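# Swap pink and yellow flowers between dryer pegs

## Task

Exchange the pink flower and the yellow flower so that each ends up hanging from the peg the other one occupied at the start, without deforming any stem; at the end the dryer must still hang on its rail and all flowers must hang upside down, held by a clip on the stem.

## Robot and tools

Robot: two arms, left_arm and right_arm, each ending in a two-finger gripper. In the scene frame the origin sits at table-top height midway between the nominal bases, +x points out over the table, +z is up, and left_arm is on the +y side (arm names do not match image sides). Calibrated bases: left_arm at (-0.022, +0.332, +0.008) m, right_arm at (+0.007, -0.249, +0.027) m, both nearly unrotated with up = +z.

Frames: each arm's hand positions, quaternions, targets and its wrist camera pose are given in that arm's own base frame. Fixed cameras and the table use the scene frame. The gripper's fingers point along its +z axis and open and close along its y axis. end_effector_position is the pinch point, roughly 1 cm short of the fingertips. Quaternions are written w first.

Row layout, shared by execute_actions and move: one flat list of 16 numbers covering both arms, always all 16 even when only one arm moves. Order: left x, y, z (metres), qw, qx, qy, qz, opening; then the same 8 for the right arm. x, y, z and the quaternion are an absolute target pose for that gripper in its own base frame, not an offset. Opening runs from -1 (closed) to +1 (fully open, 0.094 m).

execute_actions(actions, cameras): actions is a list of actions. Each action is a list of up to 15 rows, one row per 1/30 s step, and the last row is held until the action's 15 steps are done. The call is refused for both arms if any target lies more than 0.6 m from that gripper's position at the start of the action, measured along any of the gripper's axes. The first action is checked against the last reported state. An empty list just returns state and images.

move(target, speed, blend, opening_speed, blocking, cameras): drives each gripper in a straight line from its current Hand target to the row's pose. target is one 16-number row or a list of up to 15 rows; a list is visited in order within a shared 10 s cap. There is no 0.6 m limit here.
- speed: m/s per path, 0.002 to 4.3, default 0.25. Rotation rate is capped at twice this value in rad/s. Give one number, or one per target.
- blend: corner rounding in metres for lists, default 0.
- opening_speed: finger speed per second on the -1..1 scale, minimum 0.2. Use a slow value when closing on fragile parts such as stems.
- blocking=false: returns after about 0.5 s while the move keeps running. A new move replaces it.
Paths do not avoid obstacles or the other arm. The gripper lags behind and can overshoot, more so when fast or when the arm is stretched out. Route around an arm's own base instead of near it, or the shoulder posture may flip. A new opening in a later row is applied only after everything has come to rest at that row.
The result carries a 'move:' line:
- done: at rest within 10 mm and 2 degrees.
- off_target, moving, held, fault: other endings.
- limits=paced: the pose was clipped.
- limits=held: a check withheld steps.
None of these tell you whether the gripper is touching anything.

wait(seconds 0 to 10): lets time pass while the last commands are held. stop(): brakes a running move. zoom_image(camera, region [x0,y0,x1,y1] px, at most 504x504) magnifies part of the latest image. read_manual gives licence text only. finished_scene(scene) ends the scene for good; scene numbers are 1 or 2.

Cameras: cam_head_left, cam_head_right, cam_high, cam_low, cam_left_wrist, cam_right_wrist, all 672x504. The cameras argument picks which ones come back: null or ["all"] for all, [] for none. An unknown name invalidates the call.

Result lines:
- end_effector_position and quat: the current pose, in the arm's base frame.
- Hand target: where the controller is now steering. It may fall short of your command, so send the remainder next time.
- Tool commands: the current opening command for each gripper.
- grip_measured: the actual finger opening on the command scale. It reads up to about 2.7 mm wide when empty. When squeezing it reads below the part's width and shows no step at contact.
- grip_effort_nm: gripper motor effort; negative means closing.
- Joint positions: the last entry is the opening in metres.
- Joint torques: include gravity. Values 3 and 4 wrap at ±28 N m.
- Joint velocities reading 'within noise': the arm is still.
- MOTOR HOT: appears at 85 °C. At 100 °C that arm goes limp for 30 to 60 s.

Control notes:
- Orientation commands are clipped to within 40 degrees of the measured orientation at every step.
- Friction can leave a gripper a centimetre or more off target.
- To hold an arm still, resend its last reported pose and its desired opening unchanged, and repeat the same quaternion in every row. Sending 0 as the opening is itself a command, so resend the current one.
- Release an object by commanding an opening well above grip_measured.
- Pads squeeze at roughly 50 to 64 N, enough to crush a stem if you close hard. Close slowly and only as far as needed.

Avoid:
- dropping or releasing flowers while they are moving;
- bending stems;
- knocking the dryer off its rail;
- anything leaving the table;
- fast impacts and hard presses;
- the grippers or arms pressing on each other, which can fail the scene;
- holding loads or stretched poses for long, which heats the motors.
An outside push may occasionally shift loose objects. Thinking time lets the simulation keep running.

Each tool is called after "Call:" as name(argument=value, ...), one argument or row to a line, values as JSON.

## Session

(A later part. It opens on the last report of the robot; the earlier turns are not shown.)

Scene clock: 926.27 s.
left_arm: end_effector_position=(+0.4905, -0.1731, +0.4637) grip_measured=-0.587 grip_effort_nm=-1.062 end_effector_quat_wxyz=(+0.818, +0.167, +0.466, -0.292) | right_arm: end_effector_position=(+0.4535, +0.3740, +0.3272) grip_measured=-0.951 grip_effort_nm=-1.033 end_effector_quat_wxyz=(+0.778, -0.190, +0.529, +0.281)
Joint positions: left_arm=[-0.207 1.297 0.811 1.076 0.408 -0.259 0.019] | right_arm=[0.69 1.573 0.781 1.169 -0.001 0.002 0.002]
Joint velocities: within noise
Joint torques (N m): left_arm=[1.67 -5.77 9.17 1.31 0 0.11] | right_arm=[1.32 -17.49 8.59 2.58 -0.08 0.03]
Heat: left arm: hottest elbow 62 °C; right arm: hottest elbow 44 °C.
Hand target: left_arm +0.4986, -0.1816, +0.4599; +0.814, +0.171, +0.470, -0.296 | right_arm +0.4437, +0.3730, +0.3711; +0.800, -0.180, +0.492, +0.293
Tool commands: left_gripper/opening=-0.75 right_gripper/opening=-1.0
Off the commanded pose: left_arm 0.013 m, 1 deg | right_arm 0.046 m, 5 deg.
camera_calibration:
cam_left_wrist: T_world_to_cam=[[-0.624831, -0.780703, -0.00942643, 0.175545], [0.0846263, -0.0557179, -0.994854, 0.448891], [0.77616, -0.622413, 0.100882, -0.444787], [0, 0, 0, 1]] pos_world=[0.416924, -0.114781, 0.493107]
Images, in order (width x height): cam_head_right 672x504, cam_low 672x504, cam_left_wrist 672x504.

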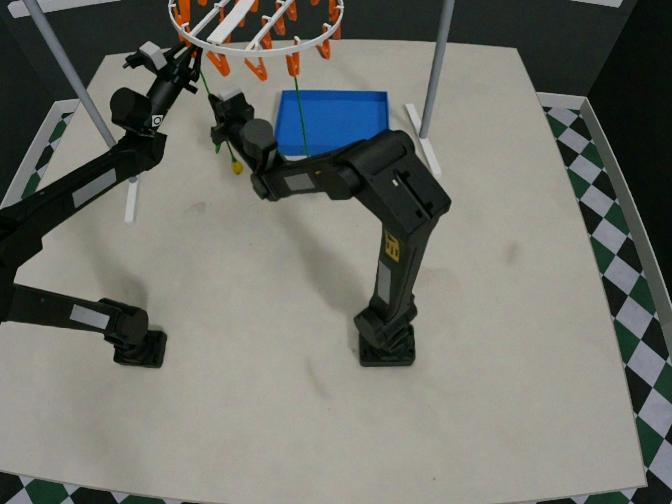

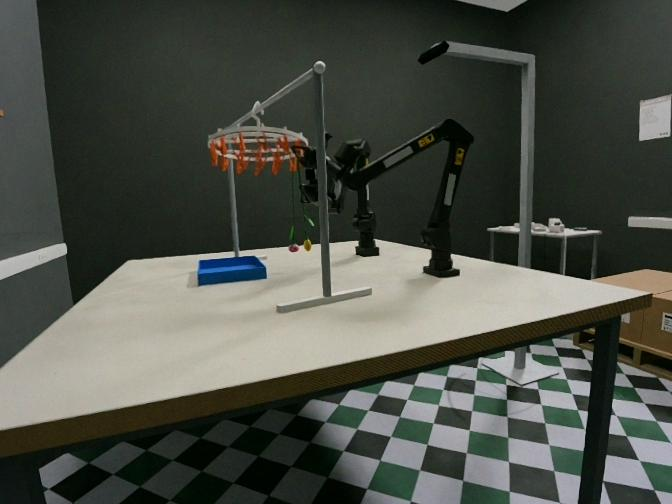

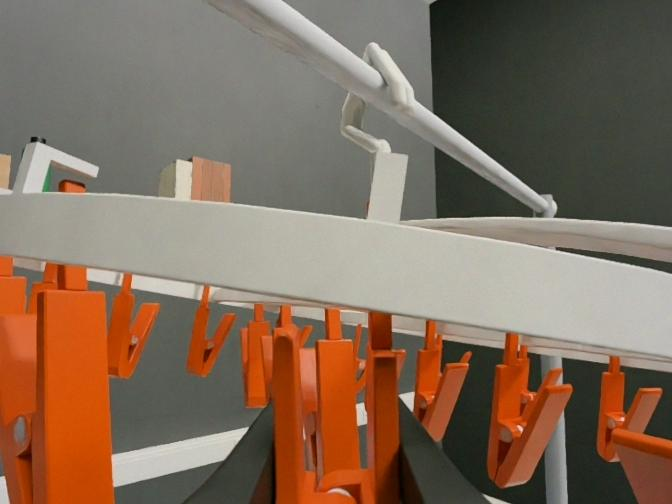

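Call:
wait(
  seconds=0,
  cameras=["cam_high","cam_head_left"],
)

Call:
zoom_image(
  camera="cam_high",
  region=[260, 40, 380, 160],
)

Call:
zoom_image(
  camera="cam_head_left",
  region=[180, 20, 330, 140],
)

Scene clock: 951.83 s.
left_arm: end_effector_position=(+0.4905, -0.1731, +0.4637) grip_measured=-0.587 grip_effort_nm=-1.062 end_effector_quat_wxyz=(+0.818, +0.167, +0.466, -0.292) | right_arm: end_effector_position=(+0.4535, +0.3740, +0.3272) grip_measured=-0.951 grip_effort_nm=-1.038 end_effector_quat_wxyz=(+0.778, -0.190, +0.529, +0.281)
Joint positions: left_arm=[-0.207 1.297 0.811 1.076 0.408 -0.259 0.019] | right_arm=[0.69 1.573 0.781 1.169 -0.001 0.002 0.002]
Joint velocities: within noise
Joint torques (N m): left_arm=[1.67 -5.71 9.16 1.28 0 0.11] | right_arm=[1.2 -17.44 8.57 2.55 -0.09 0.03]
Heat: left arm: hottest elbow 60 °C; right arm: hottest elbow 44 °C.
Hand target: left_arm +0.4986, -0.1816, +0.4599; +0.814, +0.171, +0.470, -0.296 | right_arm +0.4438, +0.3730, +0.3710; +0.800, -0.180, +0.492, +0.293
Tool commands: left_gripper/opening=-0.75 right_gripper/opening=-1.0
Off the commanded pose: left_arm 0.013 m, 1 deg | right_arm 0.046 m, 5 deg.
Images, in order (width x height): cam_head_left 672x504, cam_high 672x504.

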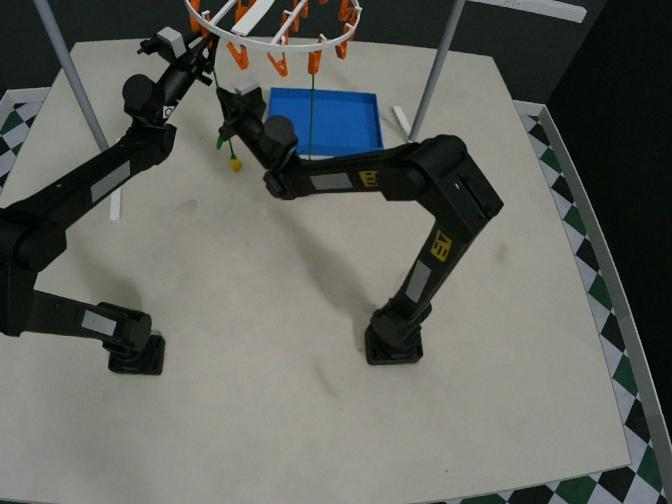

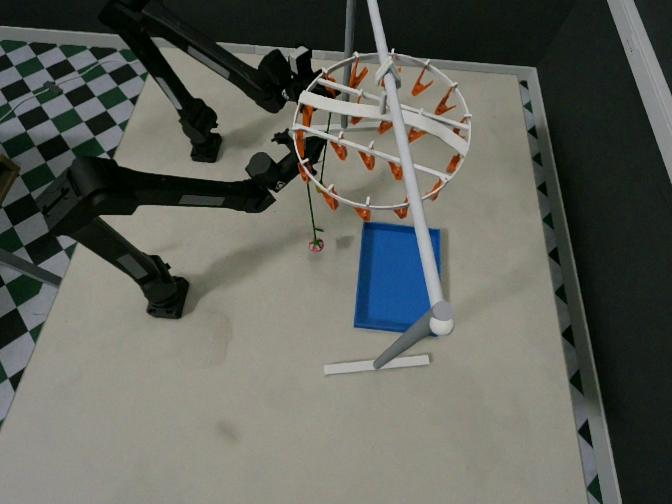

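Scaled by 4.200 from the camera's 672x504 image, which has a finer 960x720 frame.

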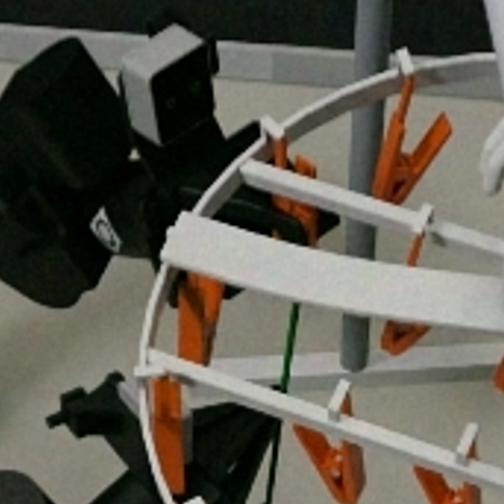

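Scaled by 3.360 from the camera's 672x504 image, which has a finer 960x720 frame.

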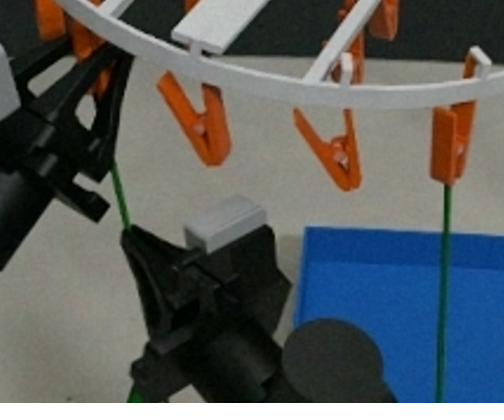

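Call:
zoom_image(
  camera="cam_high",
  region=[305, 65, 355, 125],
)

Call:
zoom_image(
  camera="cam_head_left",
  region=[190, 20, 230, 90],
)

Scaled by 8.400 from the camera's 672x504 image, which has a finer 960x720 frame.

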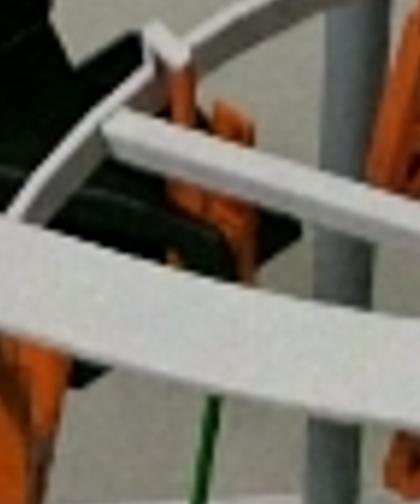

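Scaled by 7.200 from the camera's 672x504 image, which has a finer 960x720 frame.

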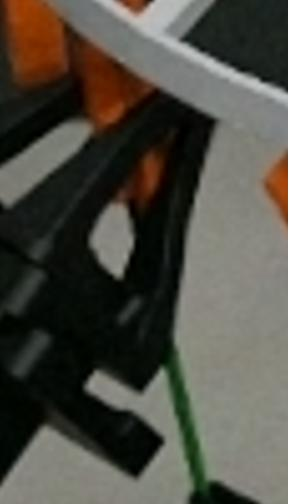

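Call:
move(
  target=[0.499,-0.1818,0.45,0.8138,0.171,0.4698,-0.2962,-0.75,0.4446,0.3740,0.366,0.800,-0.1805,0.492,0.293,-1.0],
  speed=0.05,
  cameras=["cam_right_wrist"],
)

Call:
zoom_image(
  camera="cam_right_wrist",
  region=[280, 0, 400, 60],
)

Scene clock: 973.87 s.
left_arm: end_effector_position=(+0.4896, -0.1730, +0.4649) grip_measured=-0.587 grip_effort_nm=-1.062 end_effector_quat_wxyz=(+0.823, +0.168, +0.458, -0.292) | right_arm: end_effector_position=(+0.4534, +0.3739, +0.3277) grip_measured=-0.951 grip_effort_nm=-1.033 end_effector_quat_wxyz=(+0.778, -0.190, +0.529, +0.281)
Joint positions: left_arm=[-0.207 1.305 0.811 1.102 0.408 -0.259 0.019] | right_arm=[0.69 1.573 0.781 1.169 -0.001 0.002 0.002]
Joint velocities: within noise
Joint torques (N m): left_arm=[1.73 -5.6 7.95 1.46 0.01 0.11] | right_arm=[1.38 -16.15 8.18 3.29 -0.06 0.03]
Heat: left arm: hottest elbow 59 °C; right arm: hottest elbow 45 °C.
Hand target: left_arm +0.4984, -0.1815, +0.4499; +0.814, +0.171, +0.470, -0.296 | right_arm +0.4440, +0.3733, +0.3652; +0.800, -0.180, +0.492, +0.293
Off the commanded pose: left_arm 0.020 m, 2 deg | right_arm 0.039 m, 5 deg.
move: off_target (left_arm, right_arm)
camera_calibration:
cam_right_wrist: T_world_to_cam=[[0.63959, -0.768666, 0.00877489, -0.00655107], [-0.0339231, -0.0396269, -0.998639, 0.39863], [0.767967, 0.638422, -0.0514205, -0.483137], [0, 0, 0, 1]] pos_world=[0.388746, 0.319206, 0.373302]
Images, in order (width x height): cam_right_wrist 672x504.

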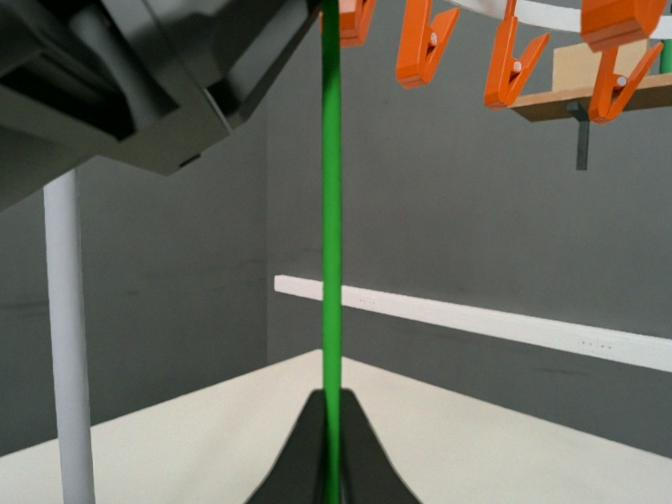

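Scaled by 4.200 from the camera's 672x504 image, which has a finer 960x720 frame.

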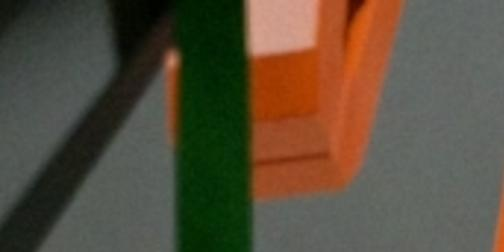

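Call:
move(
  target=[
    [0.499,-0.1818,0.45,0.8138,0.171,0.4698,-0.2962,-0.75,0.4510,0.3780,0.320,0.7926,-0.1838,0.5049,0.2885,-1.0],
    [0.495,-0.178,0.438,0.8138,0.171,0.4698,-0.2962,-0.75,0.4540,0.3795,0.305,0.7926,-0.1838,0.5049,0.2885,-1.0],
  ],
  speed=0.05,
  cameras=["cam_right_wrist"],
)

Call:
zoom_image(
  camera="cam_right_wrist",
  region=[280, 0, 400, 60],
)

Scene clock: 980.07 s.
left_arm: end_effector_position=(+0.4933, -0.1746, +0.4448) grip_measured=-0.587 grip_effort_nm=-1.062 end_effector_quat_wxyz=(+0.816, +0.169, +0.469, -0.294) | right_arm: end_effector_position=(+0.4572, +0.3770, +0.3032) grip_measured=-0.951 grip_effort_nm=-1.038 end_effector_quat_wxyz=(+0.789, -0.184, +0.513, +0.285)
Joint positions: left_arm=[-0.207 1.331 0.789 1.124 0.414 -0.259 0.019] | right_arm=[0.69 1.672 0.781 1.31 -0.001 0.002 0.002]
Joint velocities: within noise
Joint torques (N m): left_arm=[2.2 -6.83 7.3 2.17 0.04 0.06] | right_arm=[1.08 -13.16 6.17 2.67 0 0.02]
Heat: left arm: hottest elbow 59 °C; right arm: hottest elbow 45 °C.
Hand target: left_arm +0.4949, -0.1779, +0.4379; +0.814, +0.171, +0.470, -0.296 | right_arm +0.4539, +0.3794, +0.3050; +0.793, -0.184, +0.505, +0.288
Off the commanded pose: left_arm 0.008 m, 0 deg | right_arm 0.004 m, 1 deg.
move: done
camera_calibration:
cam_right_wrist: T_world_to_cam=[[0.6393, -0.768905, 0.0089654, -0.00617754], [-0.00158622, -0.0129778, -0.999915, 0.349988], [0.768956, 0.639231, -0.00951636, -0.5028], [0, 0, 0, 1]] pos_world=[0.391136, 0.321198, 0.345229]
Images, in order (width x height): cam_right_wrist 672x504.

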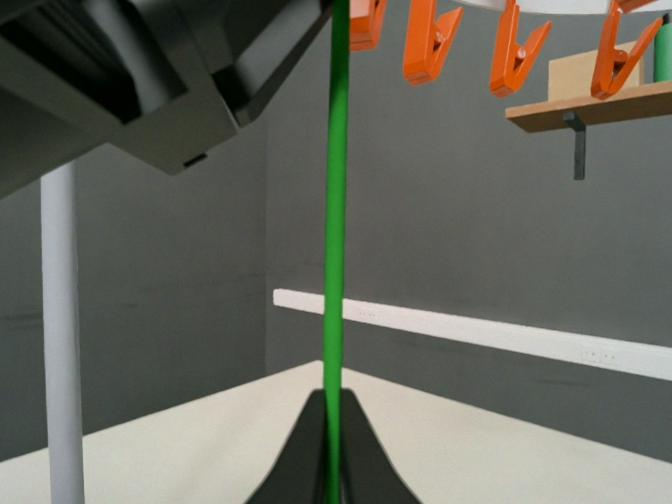

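Scaled by 4.200 from the camera's 672x504 image, which has a finer 960x720 frame.

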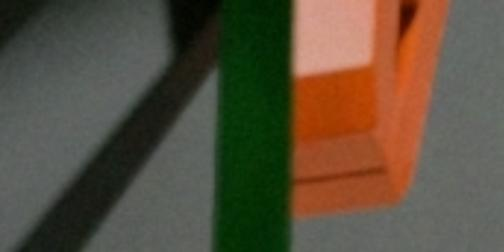

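Call:
move(
  target=[0.495,-0.178,0.438,0.8138,0.171,0.4698,-0.2962,-0.75,0.4540,0.3795,0.288,0.7926,-0.1838,0.5049,0.2885,-1.0],
  speed=0.05,
  cameras=["cam_right_wrist"],
)

Call:
zoom_image(
  camera="cam_right_wrist",
  region=[280, 0, 400, 60],
)

Scene clock: 991.40 s.
left_arm: end_effector_position=(+0.4940, -0.1748, +0.4436) grip_measured=-0.587 grip_effort_nm=-1.067 end_effector_quat_wxyz=(+0.815, +0.169, +0.470, -0.294) | right_arm: end_effector_position=(+0.4574, +0.3772, +0.2953) grip_measured=-0.951 grip_effort_nm=-1.033 end_effector_quat_wxyz=(+0.794, -0.181, +0.504, +0.287)
Joint positions: left_arm=[-0.207 1.334 0.789 1.125 0.414 -0.259 0.019] | right_arm=[0.69 1.708 0.781 1.367 -0.001 0.002 0.002]
Joint velocities: within noise
Joint torques (N m): left_arm=[2.26 -7.06 7.3 2.15 0.01 0.06] | right_arm=[1.2 -12.86 5.27 2.4 0.01 0.02]
Heat: left arm: hottest elbow 58 °C; right arm: hottest elbow 44 °C.
Hand target: left_arm +0.4950, -0.1779, +0.4379; +0.814, +0.171, +0.470, -0.296 | right_arm +0.4540, +0.3795, +0.2881; +0.792, -0.184, +0.505, +0.288
Off the commanded pose: left_arm 0.006 m, 0 deg | right_arm 0.008 m, 0 deg.
move: done
camera_calibration:
cam_right_wrist: T_world_to_cam=[[0.639153, -0.769026, 0.00909427, -0.00608886], [0.0146437, 0.000346232, -0.999893, 0.329573], [0.76894, 0.639218, 0.0114827, -0.509357], [0, 0, 0, 1]] pos_world=[0.39073, 0.320793, 0.335442]
Images, in order (width x height): cam_right_wrist 672x504.

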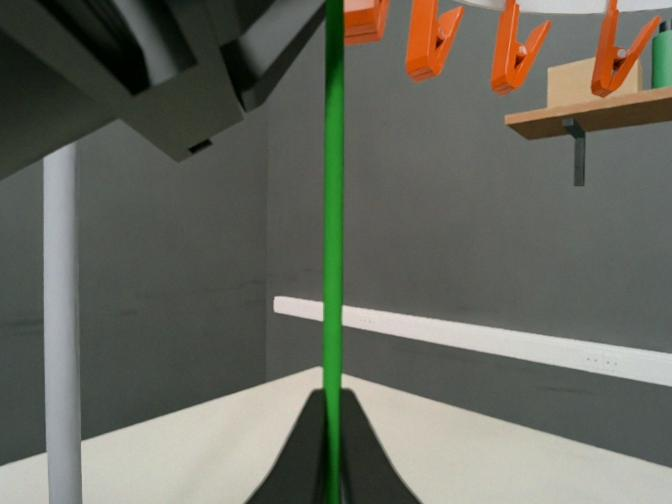

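Scaled by 4.200 from the camera's 672x504 image, which has a finer 960x720 frame.

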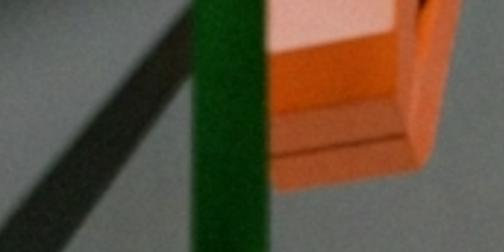

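Call:
move(
  target=[0.495,-0.178,0.438,0.8138,0.171,0.4698,-0.2962,-0.75,0.457,0.382,0.308,0.7926,-0.1838,0.5049,0.2885,-1.0],
  speed=0.05,
  cameras=["cam_right_wrist"],
)

Call:
zoom_image(
  camera="cam_right_wrist",
  region=[280, 0, 400, 60],
)

Scene clock: 997.63 s.
left_arm: end_effector_position=(+0.4940, -0.1749, +0.4435) grip_measured=-0.587 grip_effort_nm=-1.067 end_effector_quat_wxyz=(+0.815, +0.169, +0.470, -0.294) | right_arm: end_effector_position=(+0.4579, +0.3776, +0.2981) grip_measured=-0.951 grip_effort_nm=-1.033 end_effector_quat_wxyz=(+0.789, -0.184, +0.512, +0.285)
Joint positions: left_arm=[-0.207 1.334 0.789 1.125 0.414 -0.259 0.019] | right_arm=[0.69 1.688 0.781 1.329 -0.001 0.002 0.002]
Joint velocities: within noise
Joint torques (N m): left_arm=[2.2 -7 7.28 2.15 0.01 0.06] | right_arm=[1.14 -15.03 6.94 1.44 0.01 0.01]
Heat: left arm: hottest elbow 58 °C; right arm: hottest elbow 43 °C.
Hand target: left_arm +0.4950, -0.1779, +0.4378; +0.814, +0.171, +0.470, -0.296 | right_arm +0.4568, +0.3818, +0.3081; +0.793, -0.184, +0.505, +0.288
Off the commanded pose: left_arm 0.006 m, 0 deg | right_arm 0.011 m, 1 deg.
move: off_target (right_arm)
camera_calibration:
cam_right_wrist: T_world_to_cam=[[0.639284, -0.768919, 0.00897712, -0.00612259], [0.000189554, -0.0115166, -0.999934, 0.343538], [0.768971, 0.639243, -0.00721664, -0.504422], [0, 0, 0, 1]] pos_world=[0.391735, 0.321697, 0.33993]
Images, in order (width x height): cam_right_wrist 672x504.

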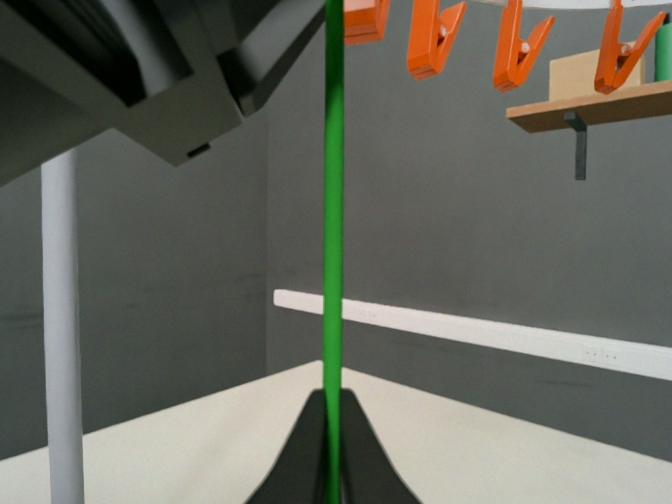

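Scaled by 4.200 from the camera's 672x504 image, which has a finer 960x720 frame.

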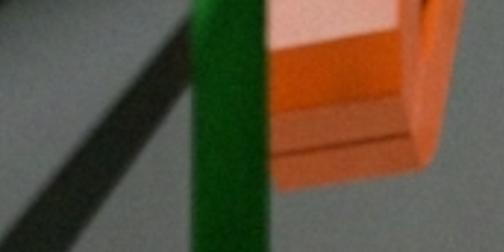

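Call:
move(
  target=[0.495,-0.178,0.438,0.8138,0.171,0.4698,-0.2962,-0.75,0.457,0.382,0.315,0.7926,-0.1838,0.5049,0.2885,-1.0],
  speed=0.05,
  cameras=["cam_right_wrist"],
)

Call:
zoom_image(
  camera="cam_right_wrist",
  region=[280, 0, 400, 60],
)

Scene clock: 1000.37 s.
left_arm: end_effector_position=(+0.4940, -0.1749, +0.4435) grip_measured=-0.587 grip_effort_nm=-1.067 end_effector_quat_wxyz=(+0.815, +0.169, +0.470, -0.294) | right_arm: end_effector_position=(+0.4578, +0.3776, +0.3009) grip_measured=-0.951 grip_effort_nm=-1.043 end_effector_quat_wxyz=(+0.787, -0.185, +0.515, +0.284)
Joint positions: left_arm=[-0.207 1.334 0.789 1.125 0.414 -0.259 0.019] | right_arm=[0.69 1.675 0.781 1.307 -0.001 0.002 0.002]
Joint velocities: within noise
Joint torques (N m): left_arm=[2.26 -7 7.3 2.17 0.01 0.06] | right_arm=[0.91 -15.09 7.36 1.43 0 0.02]
Heat: left arm: hottest elbow 58 °C; right arm: hottest elbow 43 °C.
Hand target: left_arm +0.4950, -0.1779, +0.4379; +0.814, +0.171, +0.470, -0.296 | right_arm +0.4568, +0.3818, +0.3149; +0.793, -0.184, +0.505, +0.288
Off the commanded pose: left_arm 0.006 m, 0 deg | right_arm 0.015 m, 1 deg.
move: off_target (right_arm)
camera_calibration:
cam_right_wrist: T_world_to_cam=[[0.639331, -0.768879, 0.00895963, -0.00615339], [-0.00628124, -0.0168739, -0.999838, 0.351263], [0.768906, 0.639171, -0.0156175, -0.501748], [0, 0, 0, 1]] pos_world=[0.391937, 0.321899, 0.343425]
Images, in order (width x height): cam_right_wrist 672x504.

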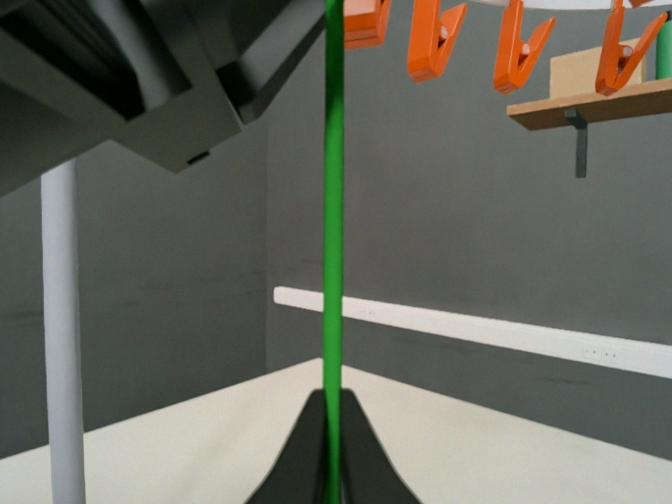

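Scaled by 4.200 from the camera's 672x504 image, which has a finer 960x720 frame.

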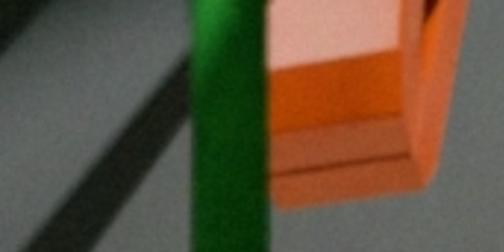

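Call:
move(
  target=[0.495,-0.178,0.438,0.8138,0.171,0.4698,-0.2962,-0.75,0.456,0.3812,0.322,0.7926,-0.1838,0.5049,0.2885,-1.0],
  speed=0.05,
  cameras=["cam_right_wrist"],
)

Call:
zoom_image(
  camera="cam_right_wrist",
  region=[280, 0, 400, 60],
)

Scene clock: 1003.53 s.
left_arm: end_effector_position=(+0.4940, -0.1749, +0.4435) grip_measured=-0.587 grip_effort_nm=-1.062 end_effector_quat_wxyz=(+0.815, +0.169, +0.470, -0.294) | right_arm: end_effector_position=(+0.4581, +0.3778, +0.3022) grip_measured=-0.951 grip_effort_nm=-1.033 end_effector_quat_wxyz=(+0.784, -0.187, +0.520, +0.283)
Joint positions: left_arm=[-0.207 1.334 0.789 1.125 0.414 -0.259 0.019] | right_arm=[0.69 1.663 0.781 1.283 -0.001 0.002 0.002]
Joint velocities: within noise
Joint torques (N m): left_arm=[2.2 -6.95 7.3 2.15 0.01 0.06] | right_arm=[1.03 -15.74 7.46 1.65 -0.01 0.02]
Heat: left arm: hottest elbow 58 °C; right arm: hottest elbow 43 °C.
Hand target: left_arm +0.4950, -0.1779, +0.4379; +0.814, +0.171, +0.470, -0.296 | right_arm +0.4557, +0.3809, +0.3219; +0.793, -0.184, +0.505, +0.288
Off the commanded pose: left_arm 0.006 m, 0 deg | right_arm 0.020 m, 2 deg.
move: off_target (right_arm)
camera_calibration:
cam_right_wrist: T_world_to_cam=[[0.639395, -0.768826, 0.00894751, -0.00627603], [-0.0156703, -0.0246652, -0.999573, 0.359775], [0.768718, 0.638982, -0.0278186, -0.498218], [0, 0, 0, 1]] pos_world=[0.39264, 0.322401, 0.345817]
Images, in order (width x height): cam_right_wrist 672x504.

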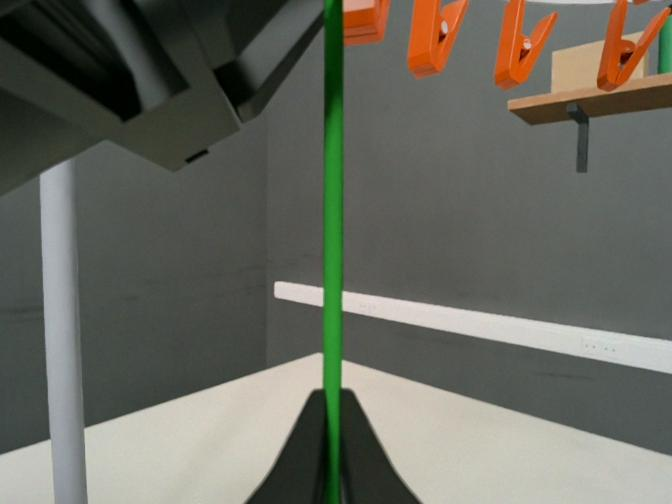

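Scaled by 4.200 from the camera's 672x504 image, which has a finer 960x720 frame.

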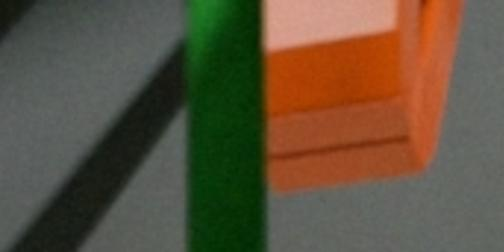

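Call:
move(
  target=[0.495,-0.178,0.438,0.8138,0.171,0.4698,-0.2962,-0.75,0.452,0.378,0.330,0.7926,-0.1838,0.5049,0.2885,-1.0],
  speed=0.05,
  cameras=["cam_right_wrist"],
)

Call:
zoom_image(
  camera="cam_right_wrist",
  region=[280, 0, 400, 60],
)

Scene clock: 1006.60 s.
left_arm: end_effector_position=(+0.4929, -0.1746, +0.4452) grip_measured=-0.587 grip_effort_nm=-1.062 end_effector_quat_wxyz=(+0.817, +0.169, +0.466, -0.294) | right_arm: end_effector_position=(+0.4578, +0.3776, +0.3056) grip_measured=-0.951 grip_effort_nm=-1.028 end_effector_quat_wxyz=(+0.781, -0.188, +0.524, +0.282)
Joint positions: left_arm=[-0.207 1.334 0.789 1.133 0.414 -0.259 0.019] | right_arm=[0.69 1.646 0.781 1.254 -0.001 0.002 0.002]
Joint velocities: within noise
Joint torques (N m): left_arm=[2.2 -7 7.28 1.8 0.01 0.06] | right_arm=[0.97 -16.67 6.97 2 0 0.02]
Heat: left arm: hottest elbow 58 °C; right arm: hottest elbow 43 °C.
Hand target: left_arm +0.4949, -0.1779, +0.4379; +0.814, +0.171, +0.470, -0.296 | right_arm +0.4518, +0.3777, +0.3297; +0.793, -0.184, +0.505, +0.288
Off the commanded pose: left_arm 0.008 m, 1 deg | right_arm 0.025 m, 3 deg.
move: off_target (right_arm)
camera_calibration:
cam_right_wrist: T_world_to_cam=[[0.639498, -0.768742, 0.00882971, -0.00632743], [-0.0242002, -0.0316084, -0.999207, 0.369531], [0.768412, 0.638777, -0.0388172, -0.494206], [0, 0, 0, 1]] pos_world=[0.392743, 0.322504, 0.35011]
Images, in order (width x height): cam_right_wrist 672x504.

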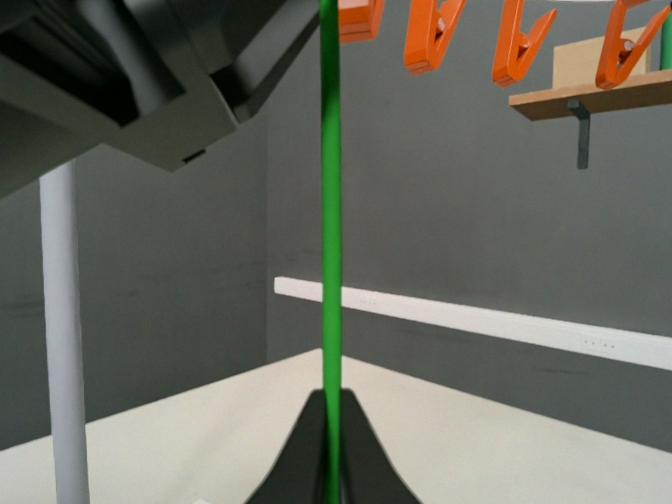

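Scaled by 4.200 from the camera's 672x504 image, which has a finer 960x720 frame.

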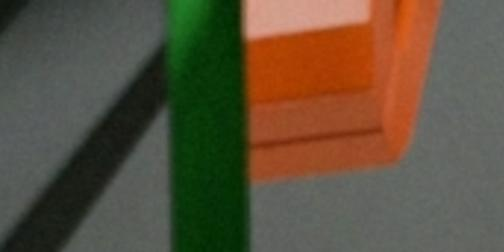

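Call:
move(
  target=[
    [0.495,-0.178,0.438,0.8138,0.171,0.4698,-0.2962,-0.75,0.453,0.3785,0.285,0.7926,-0.1838,0.5049,0.2885,-1.0],
    [0.495,-0.178,0.438,0.8138,0.171,0.4698,-0.2962,-0.75,0.4515,0.3775,0.305,0.7926,-0.1838,0.5049,0.2885,-1.0],
  ],
  speed=0.06,
  cameras=["cam_right_wrist"],
)

Call:
zoom_image(
  camera="cam_right_wrist",
  region=[280, 0, 400, 60],
)

Scene clock: 1014.70 s.
left_arm: end_effector_position=(+0.4930, -0.1746, +0.4434) grip_measured=-0.587 grip_effort_nm=-1.067 end_effector_quat_wxyz=(+0.817, +0.169, +0.467, -0.294) | right_arm: end_effector_position=(+0.4556, +0.3757, +0.3024) grip_measured=-0.951 grip_effort_nm=-1.038 end_effector_quat_wxyz=(+0.794, -0.181, +0.505, +0.287)
Joint positions: left_arm=[-0.207 1.335 0.787 1.134 0.414 -0.259 0.019] | right_arm=[0.69 1.684 0.777 1.344 -0.001 0.002 0.002]
Joint velocities: within noise
Joint torques (N m): left_arm=[2.26 -7.06 7.46 1.77 0 0.06] | right_arm=[1.26 -14.8 5.56 1.47 0 0.02]
Heat: left arm: hottest elbow 57 °C; right arm: hottest elbow 43 °C.
Hand target: left_arm +0.4950, -0.1779, +0.4379; +0.814, +0.171, +0.470, -0.296 | right_arm +0.4515, +0.3775, +0.3049; +0.793, -0.184, +0.505, +0.288
Off the commanded pose: left_arm 0.007 m, 1 deg | right_arm 0.005 m, 0 deg.
move: done
camera_calibration:
cam_right_wrist: T_world_to_cam=[[0.63917, -0.769013, 0.00901979, -0.00606746], [0.0128281, -0.00106589, -0.999917, 0.338164], [0.768959, 0.639233, 0.00918371, -0.506387], [0, 0, 0, 1]] pos_world=[0.388931, 0.319394, 0.342841]
Images, in order (width x height): cam_right_wrist 672x504.

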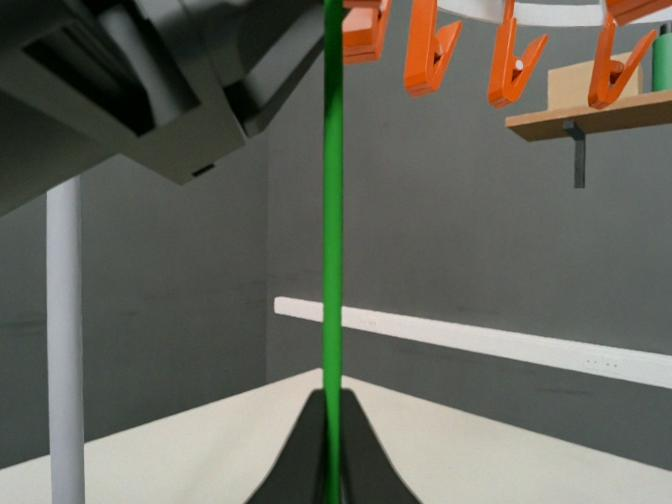

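Scaled by 4.200 from the camera's 672x504 image, which has a finer 960x720 frame.

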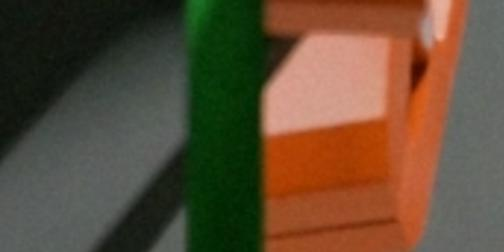

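Call:
move(
  target=[
    [0.495,-0.178,0.438,0.8138,0.171,0.4698,-0.2962,-0.75,0.4535,0.3755,0.299,0.7926,-0.1838,0.5049,0.2885,-1.0],
    [0.495,-0.178,0.438,0.8138,0.171,0.4698,-0.2962,-0.75,0.4570,0.3765,0.306,0.7926,-0.1838,0.5049,0.2885,-1.0],
  ],
  speed=0.06,
  cameras=["cam_right_wrist"],
)

Call:
zoom_image(
  camera="cam_right_wrist",
  region=[280, 0, 400, 60],
)

Scene clock: 1022.43 s.
left_arm: end_effector_position=(+0.4930, -0.1746, +0.4434) grip_measured=-0.587 grip_effort_nm=-1.067 end_effector_quat_wxyz=(+0.817, +0.169, +0.467, -0.294) | right_arm: end_effector_position=(+0.4554, +0.3770, +0.3011) grip_measured=-0.951 grip_effort_nm=-1.028 end_effector_quat_wxyz=(+0.791, -0.185, +0.507, +0.288)
Joint positions: left_arm=[-0.207 1.335 0.787 1.134 0.414 -0.259 0.019] | right_arm=[0.69 1.684 0.777 1.338 -0.008 0.002 0.002]
Joint velocities: within noise
Joint torques (N m): left_arm=[2.26 -7.06 7.46 1.77 0 0.06] | right_arm=[0.44 -14.68 6.48 1.44 -0.09 0.06]
Heat: left arm: hottest elbow 58 °C; right arm: hottest elbow 43 °C.
Hand target: left_arm +0.4950, -0.1779, +0.4379; +0.814, +0.171, +0.470, -0.296 | right_arm +0.4569, +0.3765, +0.3060; +0.793, -0.184, +0.505, +0.288
Off the commanded pose: left_arm 0.007 m, 1 deg | right_arm 0.005 m, 0 deg.
move: done
camera_calibration:
cam_right_wrist: T_world_to_cam=[[0.643721, -0.765171, 0.011721, -0.00926376], [0.0098777, -0.00700708, -0.999927, 0.340417], [0.765197, 0.643789, 0.00304752, -0.505143], [0, 0, 0, 1]] pos_world=[0.389135, 0.320503, 0.34204]
Images, in order (width x height): cam_right_wrist 672x504.

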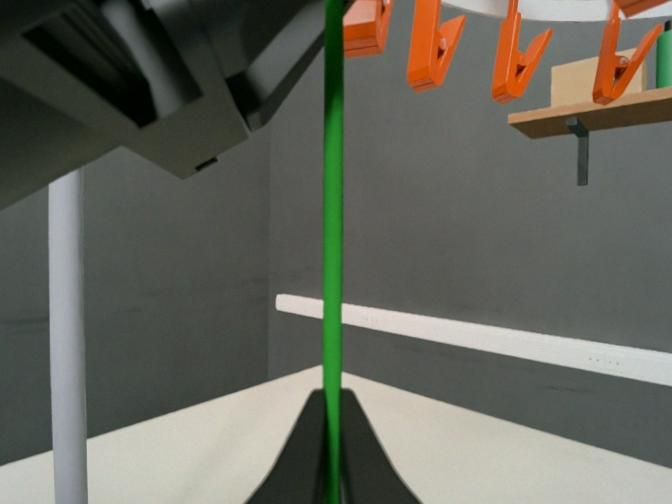

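Scaled by 4.200 from the camera's 672x504 image, which has a finer 960x720 frame.

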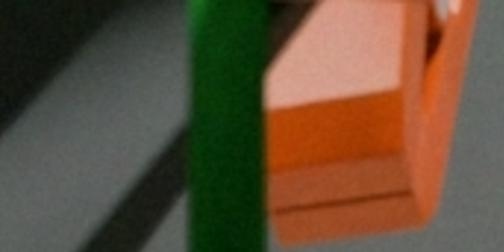

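Call:
move(
  target=[0.495,-0.178,0.438,0.8138,0.171,0.4698,-0.2962,-0.75,0.4590,0.3730,0.308,0.7926,-0.1838,0.5049,0.2885,-1.0],
  speed=0.06,
  cameras=["cam_right_wrist"],
)

Call:
zoom_image(
  camera="cam_right_wrist",
  region=[280, 0, 400, 60],
)

Scene clock: 1025.57 s.
left_arm: end_effector_position=(+0.4930, -0.1746, +0.4434) grip_measured=-0.587 grip_effort_nm=-1.062 end_effector_quat_wxyz=(+0.817, +0.169, +0.467, -0.294) | right_arm: end_effector_position=(+0.4555, +0.3777, +0.2998) grip_measured=-0.951 grip_effort_nm=-1.038 end_effector_quat_wxyz=(+0.789, -0.188, +0.508, +0.289)
Joint positions: left_arm=[-0.207 1.335 0.787 1.134 0.414 -0.259 0.019] | right_arm=[0.688 1.684 0.777 1.332 -0.016 0.002 0.002]
Joint velocities: within noise
Joint torques (N m): left_arm=[2.2 -7.06 7.45 1.76 0 0.06] | right_arm=[-0.21 -14.86 6.37 1.46 -0.08 0.09]
Heat: left arm: hottest elbow 58 °C; right arm: hottest elbow 43 °C.
Hand target: left_arm +0.4950, -0.1779, +0.4379; +0.814, +0.171, +0.470, -0.296 | right_arm +0.4589, +0.3730, +0.3079; +0.793, -0.184, +0.505, +0.288
Off the commanded pose: left_arm 0.007 m, 1 deg | right_arm 0.010 m, 1 deg.
move: done
camera_calibration:
cam_right_wrist: T_world_to_cam=[[0.648144, -0.76137, 0.0150202, -0.013247], [0.00768255, -0.0131855, -0.999884, 0.34244], [0.761479, 0.648184, -0.00269685, -0.503997], [0, 0, 0, 1]] pos_world=[0.389738, 0.321112, 0.34124]
Images, in order (width x height): cam_right_wrist 672x504.

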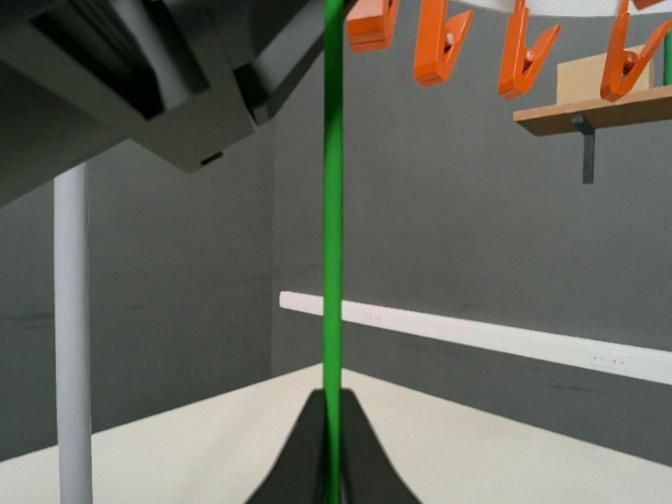

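Scaled by 4.200 from the camera's 672x504 image, which has a finer 960x720 frame.

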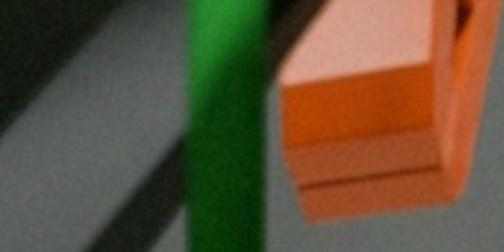

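Call:
move(
  target=[0.495,-0.178,0.438,0.8138,0.171,0.4698,-0.2962,-0.75,0.4628,0.3684,0.302,0.7926,-0.1838,0.5049,0.2885,-1.0],
  speed=0.06,
  cameras=["cam_right_wrist"],
)

Call:
zoom_image(
  camera="cam_right_wrist",
  region=[280, 0, 400, 60],
)

Scene clock: 1033.90 s.
left_arm: end_effector_position=(+0.4930, -0.1746, +0.4434) grip_measured=-0.587 grip_effort_nm=-1.062 end_effector_quat_wxyz=(+0.817, +0.169, +0.467, -0.294) | right_arm: end_effector_position=(+0.4595, +0.3727, +0.3000) grip_measured=-0.951 grip_effort_nm=-1.033 end_effector_quat_wxyz=(+0.790, -0.190, +0.507, +0.286)
Joint positions: left_arm=[-0.207 1.335 0.787 1.134 0.414 -0.259 0.019] | right_arm=[0.674 1.683 0.777 1.332 -0.028 0.002 0.002]
Joint velocities: within noise
Joint torques (N m): left_arm=[2.2 -7.12 7.45 1.76 0 0.06] | right_arm=[-0.26 -13.68 6.15 2.19 -0.1 0.15]
Heat: left arm: hottest elbow 58 °C; right arm: hottest elbow 42 °C.
Hand target: left_arm +0.4950, -0.1779, +0.4379; +0.814, +0.171, +0.470, -0.296 | right_arm +0.4628, +0.3683, +0.3020; +0.793, -0.184, +0.505, +0.288
Off the commanded pose: left_arm 0.007 m, 1 deg | right_arm 0.006 m, 1 deg.
move: done
camera_calibration:
cam_right_wrist: T_world_to_cam=[[0.645724, -0.763305, 0.0201557, -0.019416], [0.0109062, -0.0171742, -0.999793, 0.342519], [0.763493, 0.64581, -0.00276502, -0.503782], [0, 0, 0, 1]] pos_world=[0.393436, 0.31641, 0.341446]
Images, in order (width x height): cam_right_wrist 672x504.

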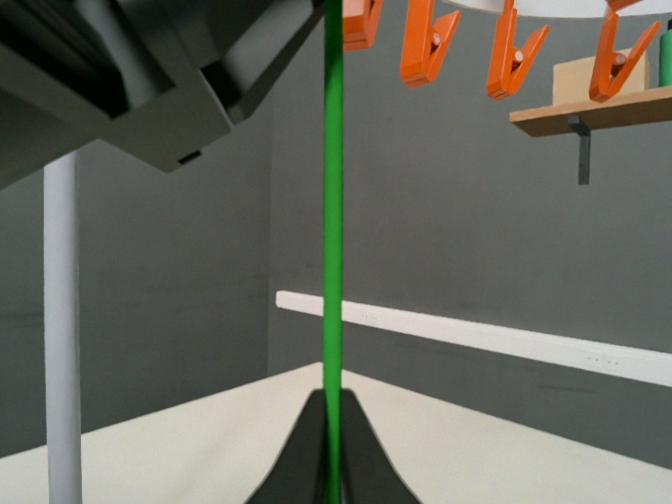

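Scaled by 4.200 from the camera's 672x504 image, which has a finer 960x720 frame.

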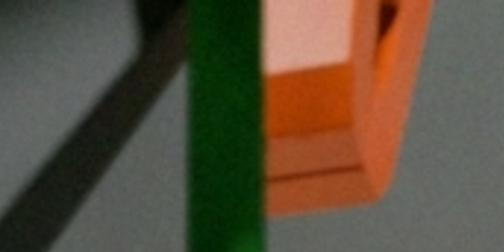

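Call:
move(
  target=[0.495,-0.178,0.438,0.8138,0.171,0.4698,-0.2962,-0.75,0.4628,0.3684,0.314,0.7926,-0.1838,0.5049,0.2885,-1.0],
  speed=0.05,
  cameras=["cam_right_wrist"],
)

Call:
zoom_image(
  camera="cam_right_wrist",
  region=[280, 0, 400, 60],
)

Scene clock: 1037.60 s.
left_arm: end_effector_position=(+0.4930, -0.1746, +0.4434) grip_measured=-0.587 grip_effort_nm=-1.062 end_effector_quat_wxyz=(+0.817, +0.169, +0.467, -0.294) | right_arm: end_effector_position=(+0.4597, +0.3729, +0.3012) grip_measured=-0.951 grip_effort_nm=-1.028 end_effector_quat_wxyz=(+0.788, -0.191, +0.511, +0.285)
Joint positions: left_arm=[-0.207 1.335 0.787 1.134 0.414 -0.259 0.019] | right_arm=[0.674 1.673 0.777 1.312 -0.029 0.002 0.002]
Joint velocities: within noise
Joint torques (N m): left_arm=[2.26 -7.12 7.47 1.77 0 0.06] | right_arm=[-0.15 -15.62 6.71 1.58 -0.08 0.16]
Heat: left arm: hottest elbow 58 °C; right arm: hottest elbow 42 °C.
Hand target: left_arm +0.4950, -0.1779, +0.4379; +0.814, +0.171, +0.470, -0.296 | right_arm +0.4626, +0.3683, +0.3140; +0.793, -0.184, +0.505, +0.288
Off the commanded pose: left_arm 0.007 m, 1 deg | right_arm 0.014 m, 1 deg.
move: off_target (right_arm)
camera_calibration:
cam_right_wrist: T_world_to_cam=[[0.646201, -0.762904, 0.0200481, -0.0196773], [0.00321516, -0.0235479, -0.999718, 0.349639], [0.76316, 0.646083, -0.0127638, -0.501005], [0, 0, 0, 1]] pos_world=[0.393939, 0.316912, 0.34354]
Images, in order (width x height): cam_right_wrist 672x504.

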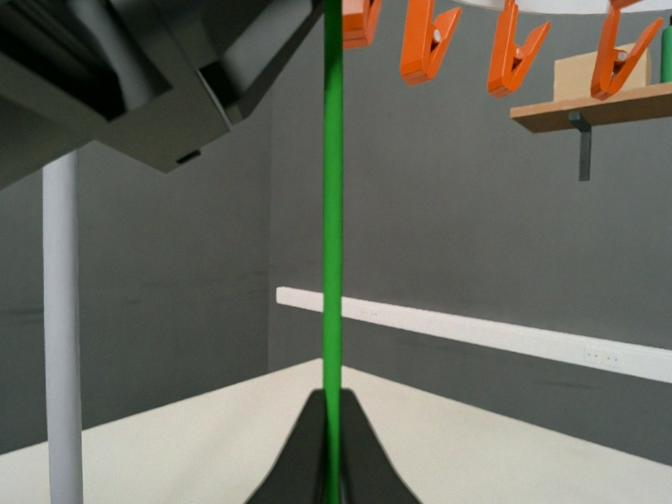

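Scaled by 4.200 from the camera's 672x504 image, which has a finer 960x720 frame.

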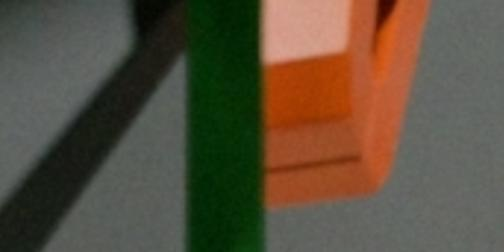

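Call:
move(
  target=[0.495,-0.178,0.438,0.8138,0.171,0.4698,-0.2962,-0.75,0.4595,0.3657,0.323,0.7926,-0.1838,0.5049,0.2885,-1.0],
  speed=0.05,
  cameras=["cam_right_wrist"],
)

Call:
zoom_image(
  camera="cam_right_wrist",
  region=[280, 0, 400, 60],
)

Scene clock: 1040.10 s.
left_arm: end_effector_position=(+0.4930, -0.1746, +0.4434) grip_measured=-0.587 grip_effort_nm=-1.062 end_effector_quat_wxyz=(+0.817, +0.169, +0.467, -0.294) | right_arm: end_effector_position=(+0.4600, +0.3732, +0.3032) grip_measured=-0.951 grip_effort_nm=-1.028 end_effector_quat_wxyz=(+0.783, -0.194, +0.518, +0.284)
Joint positions: left_arm=[-0.207 1.335 0.787 1.134 0.414 -0.259 0.019] | right_arm=[0.674 1.657 0.777 1.279 -0.029 0.002 0.002]
Joint velocities: within noise
Joint torques (N m): left_arm=[2.14 -7.06 7.46 1.76 -0.01 0.06] | right_arm=[-0.21 -16.56 6.41 1.99 -0.07 0.14]
Heat: left arm: hottest elbow 58 °C; right arm: hottest elbow 42 °C.
Hand target: left_arm +0.4950, -0.1779, +0.4379; +0.814, +0.171, +0.470, -0.296 | right_arm +0.4594, +0.3657, +0.3226; +0.793, -0.184, +0.505, +0.288
Off the commanded pose: left_arm 0.007 m, 1 deg | right_arm 0.021 m, 2 deg.
move: off_target (right_arm)
camera_calibration:
cam_right_wrist: T_world_to_cam=[[0.646696, -0.762492, 0.0197634, -0.0199552], [-0.00946624, -0.0339321, -0.999379, 0.361228], [0.762689, 0.646107, -0.0291617, -0.496163], [0, 0, 0, 1]] pos_world=[0.394743, 0.317616, 0.346929]
Images, in order (width x height): cam_right_wrist 672x504.

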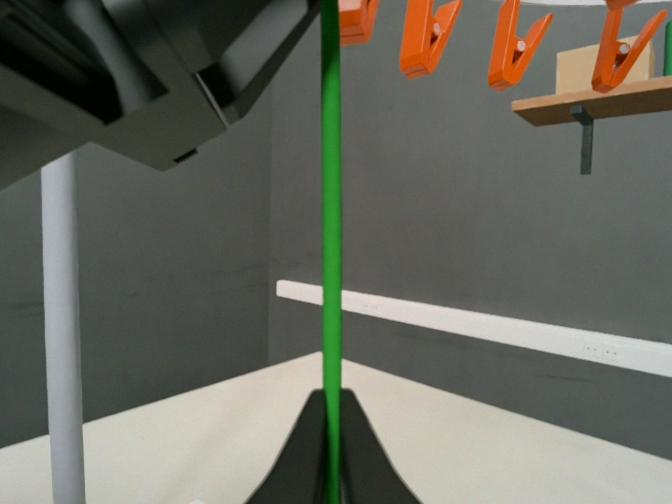

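Scaled by 4.200 from the camera's 672x504 image, which has a finer 960x720 frame.

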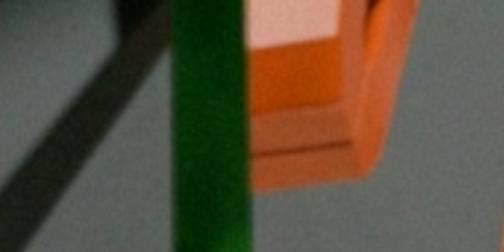

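Call:
move(
  target=[
    [0.495,-0.178,0.438,0.8138,0.171,0.4698,-0.2962,-0.75,0.4595,0.3657,0.292,0.7926,-0.1838,0.5049,0.2885,-1.0],
    [0.495,-0.178,0.438,0.8138,0.171,0.4698,-0.2962,-0.75,0.4590,0.3652,0.305,0.7926,-0.1838,0.5049,0.2885,-1.0],
  ],
  speed=0.06,
  cameras=["cam_right_wrist"],
)

Call:
zoom_image(
  camera="cam_right_wrist",
  region=[280, 0, 400, 60],
)

Scene clock: 1045.67 s.
left_arm: end_effector_position=(+0.4929, -0.1747, +0.4434) grip_measured=-0.587 grip_effort_nm=-1.067 end_effector_quat_wxyz=(+0.817, +0.169, +0.467, -0.294) | right_arm: end_effector_position=(+0.4570, +0.3709, +0.3002) grip_measured=-0.951 grip_effort_nm=-1.038 end_effector_quat_wxyz=(+0.792, -0.189, +0.505, +0.287)
Joint positions: left_arm=[-0.207 1.335 0.787 1.134 0.415 -0.259 0.019] | right_arm=[0.674 1.682 0.77 1.345 -0.029 0.002 0.002]
Joint velocities: within noise
Joint torques (N m): left_arm=[2.26 -7.06 7.45 1.76 -0.02 0.06] | right_arm=[-0.09 -14.97 5.74 1.5 -0.08 0.17]
Heat: left arm: hottest elbow 58 °C; right arm: hottest elbow 42 °C.
Hand target: left_arm +0.4950, -0.1779, +0.4379; +0.814, +0.171, +0.470, -0.296 | right_arm +0.4590, +0.3652, +0.3050; +0.793, -0.184, +0.505, +0.288
Off the commanded pose: left_arm 0.007 m, 1 deg | right_arm 0.008 m, 1 deg.
move: done
camera_calibration:
cam_right_wrist: T_world_to_cam=[[0.646207, -0.762881, 0.0207188, -0.0197046], [0.0164657, -0.0132051, -0.999777, 0.338693], [0.762984, 0.646404, 0.00402814, -0.502733], [0, 0, 0, 1]] pos_world=[0.390734, 0.314409, 0.341051]
Images, in order (width x height): cam_right_wrist 672x504.

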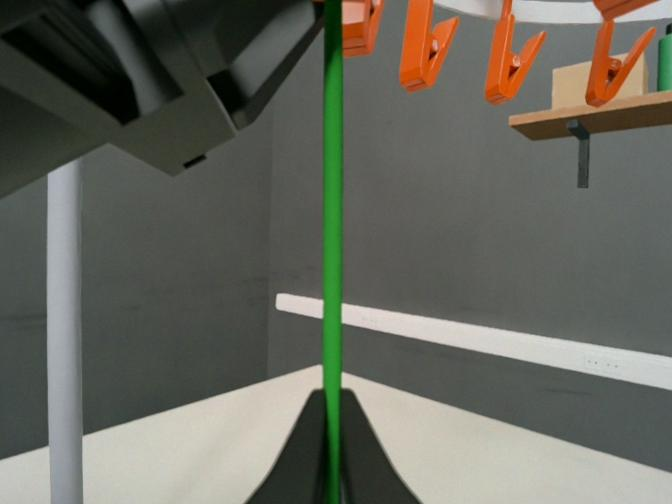

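Scaled by 4.200 from the camera's 672x504 image, which has a finer 960x720 frame.

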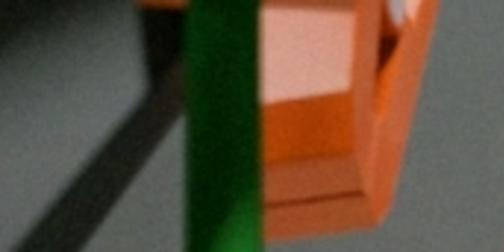

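Call:
move(
  target=[0.495,-0.178,0.438,0.8138,0.171,0.4698,-0.2962,-0.75,0.4580,0.3640,0.325,0.7926,-0.1838,0.5049,0.2885,-1.0],
  speed=0.08,
  cameras=["cam_right_wrist"],
)

Call:
zoom_image(
  camera="cam_right_wrist",
  region=[280, 0, 400, 60],
)

Scene clock: 1051.27 s.
left_arm: end_effector_position=(+0.4929, -0.1747, +0.4434) grip_measured=-0.587 grip_effort_nm=-1.067 end_effector_quat_wxyz=(+0.817, +0.169, +0.467, -0.294) | right_arm: end_effector_position=(+0.4544, +0.3683, +0.3179) grip_measured=-0.951 grip_effort_nm=-1.038 end_effector_quat_wxyz=(+0.791, -0.190, +0.507, +0.286)
Joint positions: left_arm=[-0.207 1.335 0.787 1.134 0.415 -0.259 0.019] | right_arm=[0.673 1.627 0.77 1.284 -0.03 0.002 0.002]
Joint velocities: within noise
Joint torques (N m): left_arm=[2.2 -7.06 7.46 1.77 -0.02 0.06] | right_arm=[-0.21 -14.27 6.76 1.48 -0.08 0.15]
Heat: left arm: hottest elbow 58 °C; right arm: hottest elbow 42 °C.
Hand target: left_arm +0.4950, -0.1779, +0.4379; +0.814, +0.171, +0.470, -0.296 | right_arm +0.4579, +0.3640, +0.3249; +0.793, -0.184, +0.505, +0.288
Off the commanded pose: left_arm 0.007 m, 1 deg | right_arm 0.009 m, 1 deg.
move: done
camera_calibration:
cam_right_wrist: T_world_to_cam=[[0.646182, -0.762898, 0.0208814, -0.0203383], [0.0125234, -0.0167578, -0.999781, 0.359436], [0.763081, 0.646302, -0.00127451, -0.49745], [0, 0, 0, 1]] pos_world=[0.388236, 0.31201, 0.359148]
Images, in order (width x height): cam_right_wrist 672x504.

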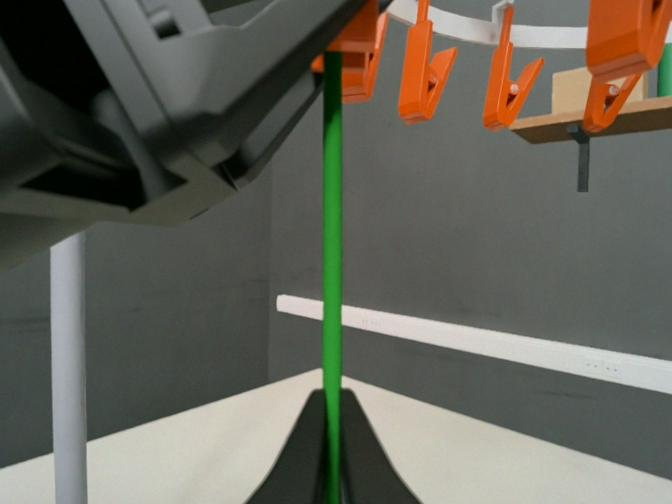

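Scaled by 4.200 from the camera's 672x504 image, which has a finer 960x720 frame.

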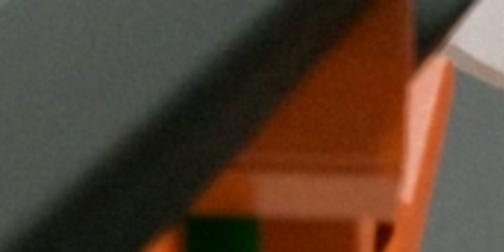

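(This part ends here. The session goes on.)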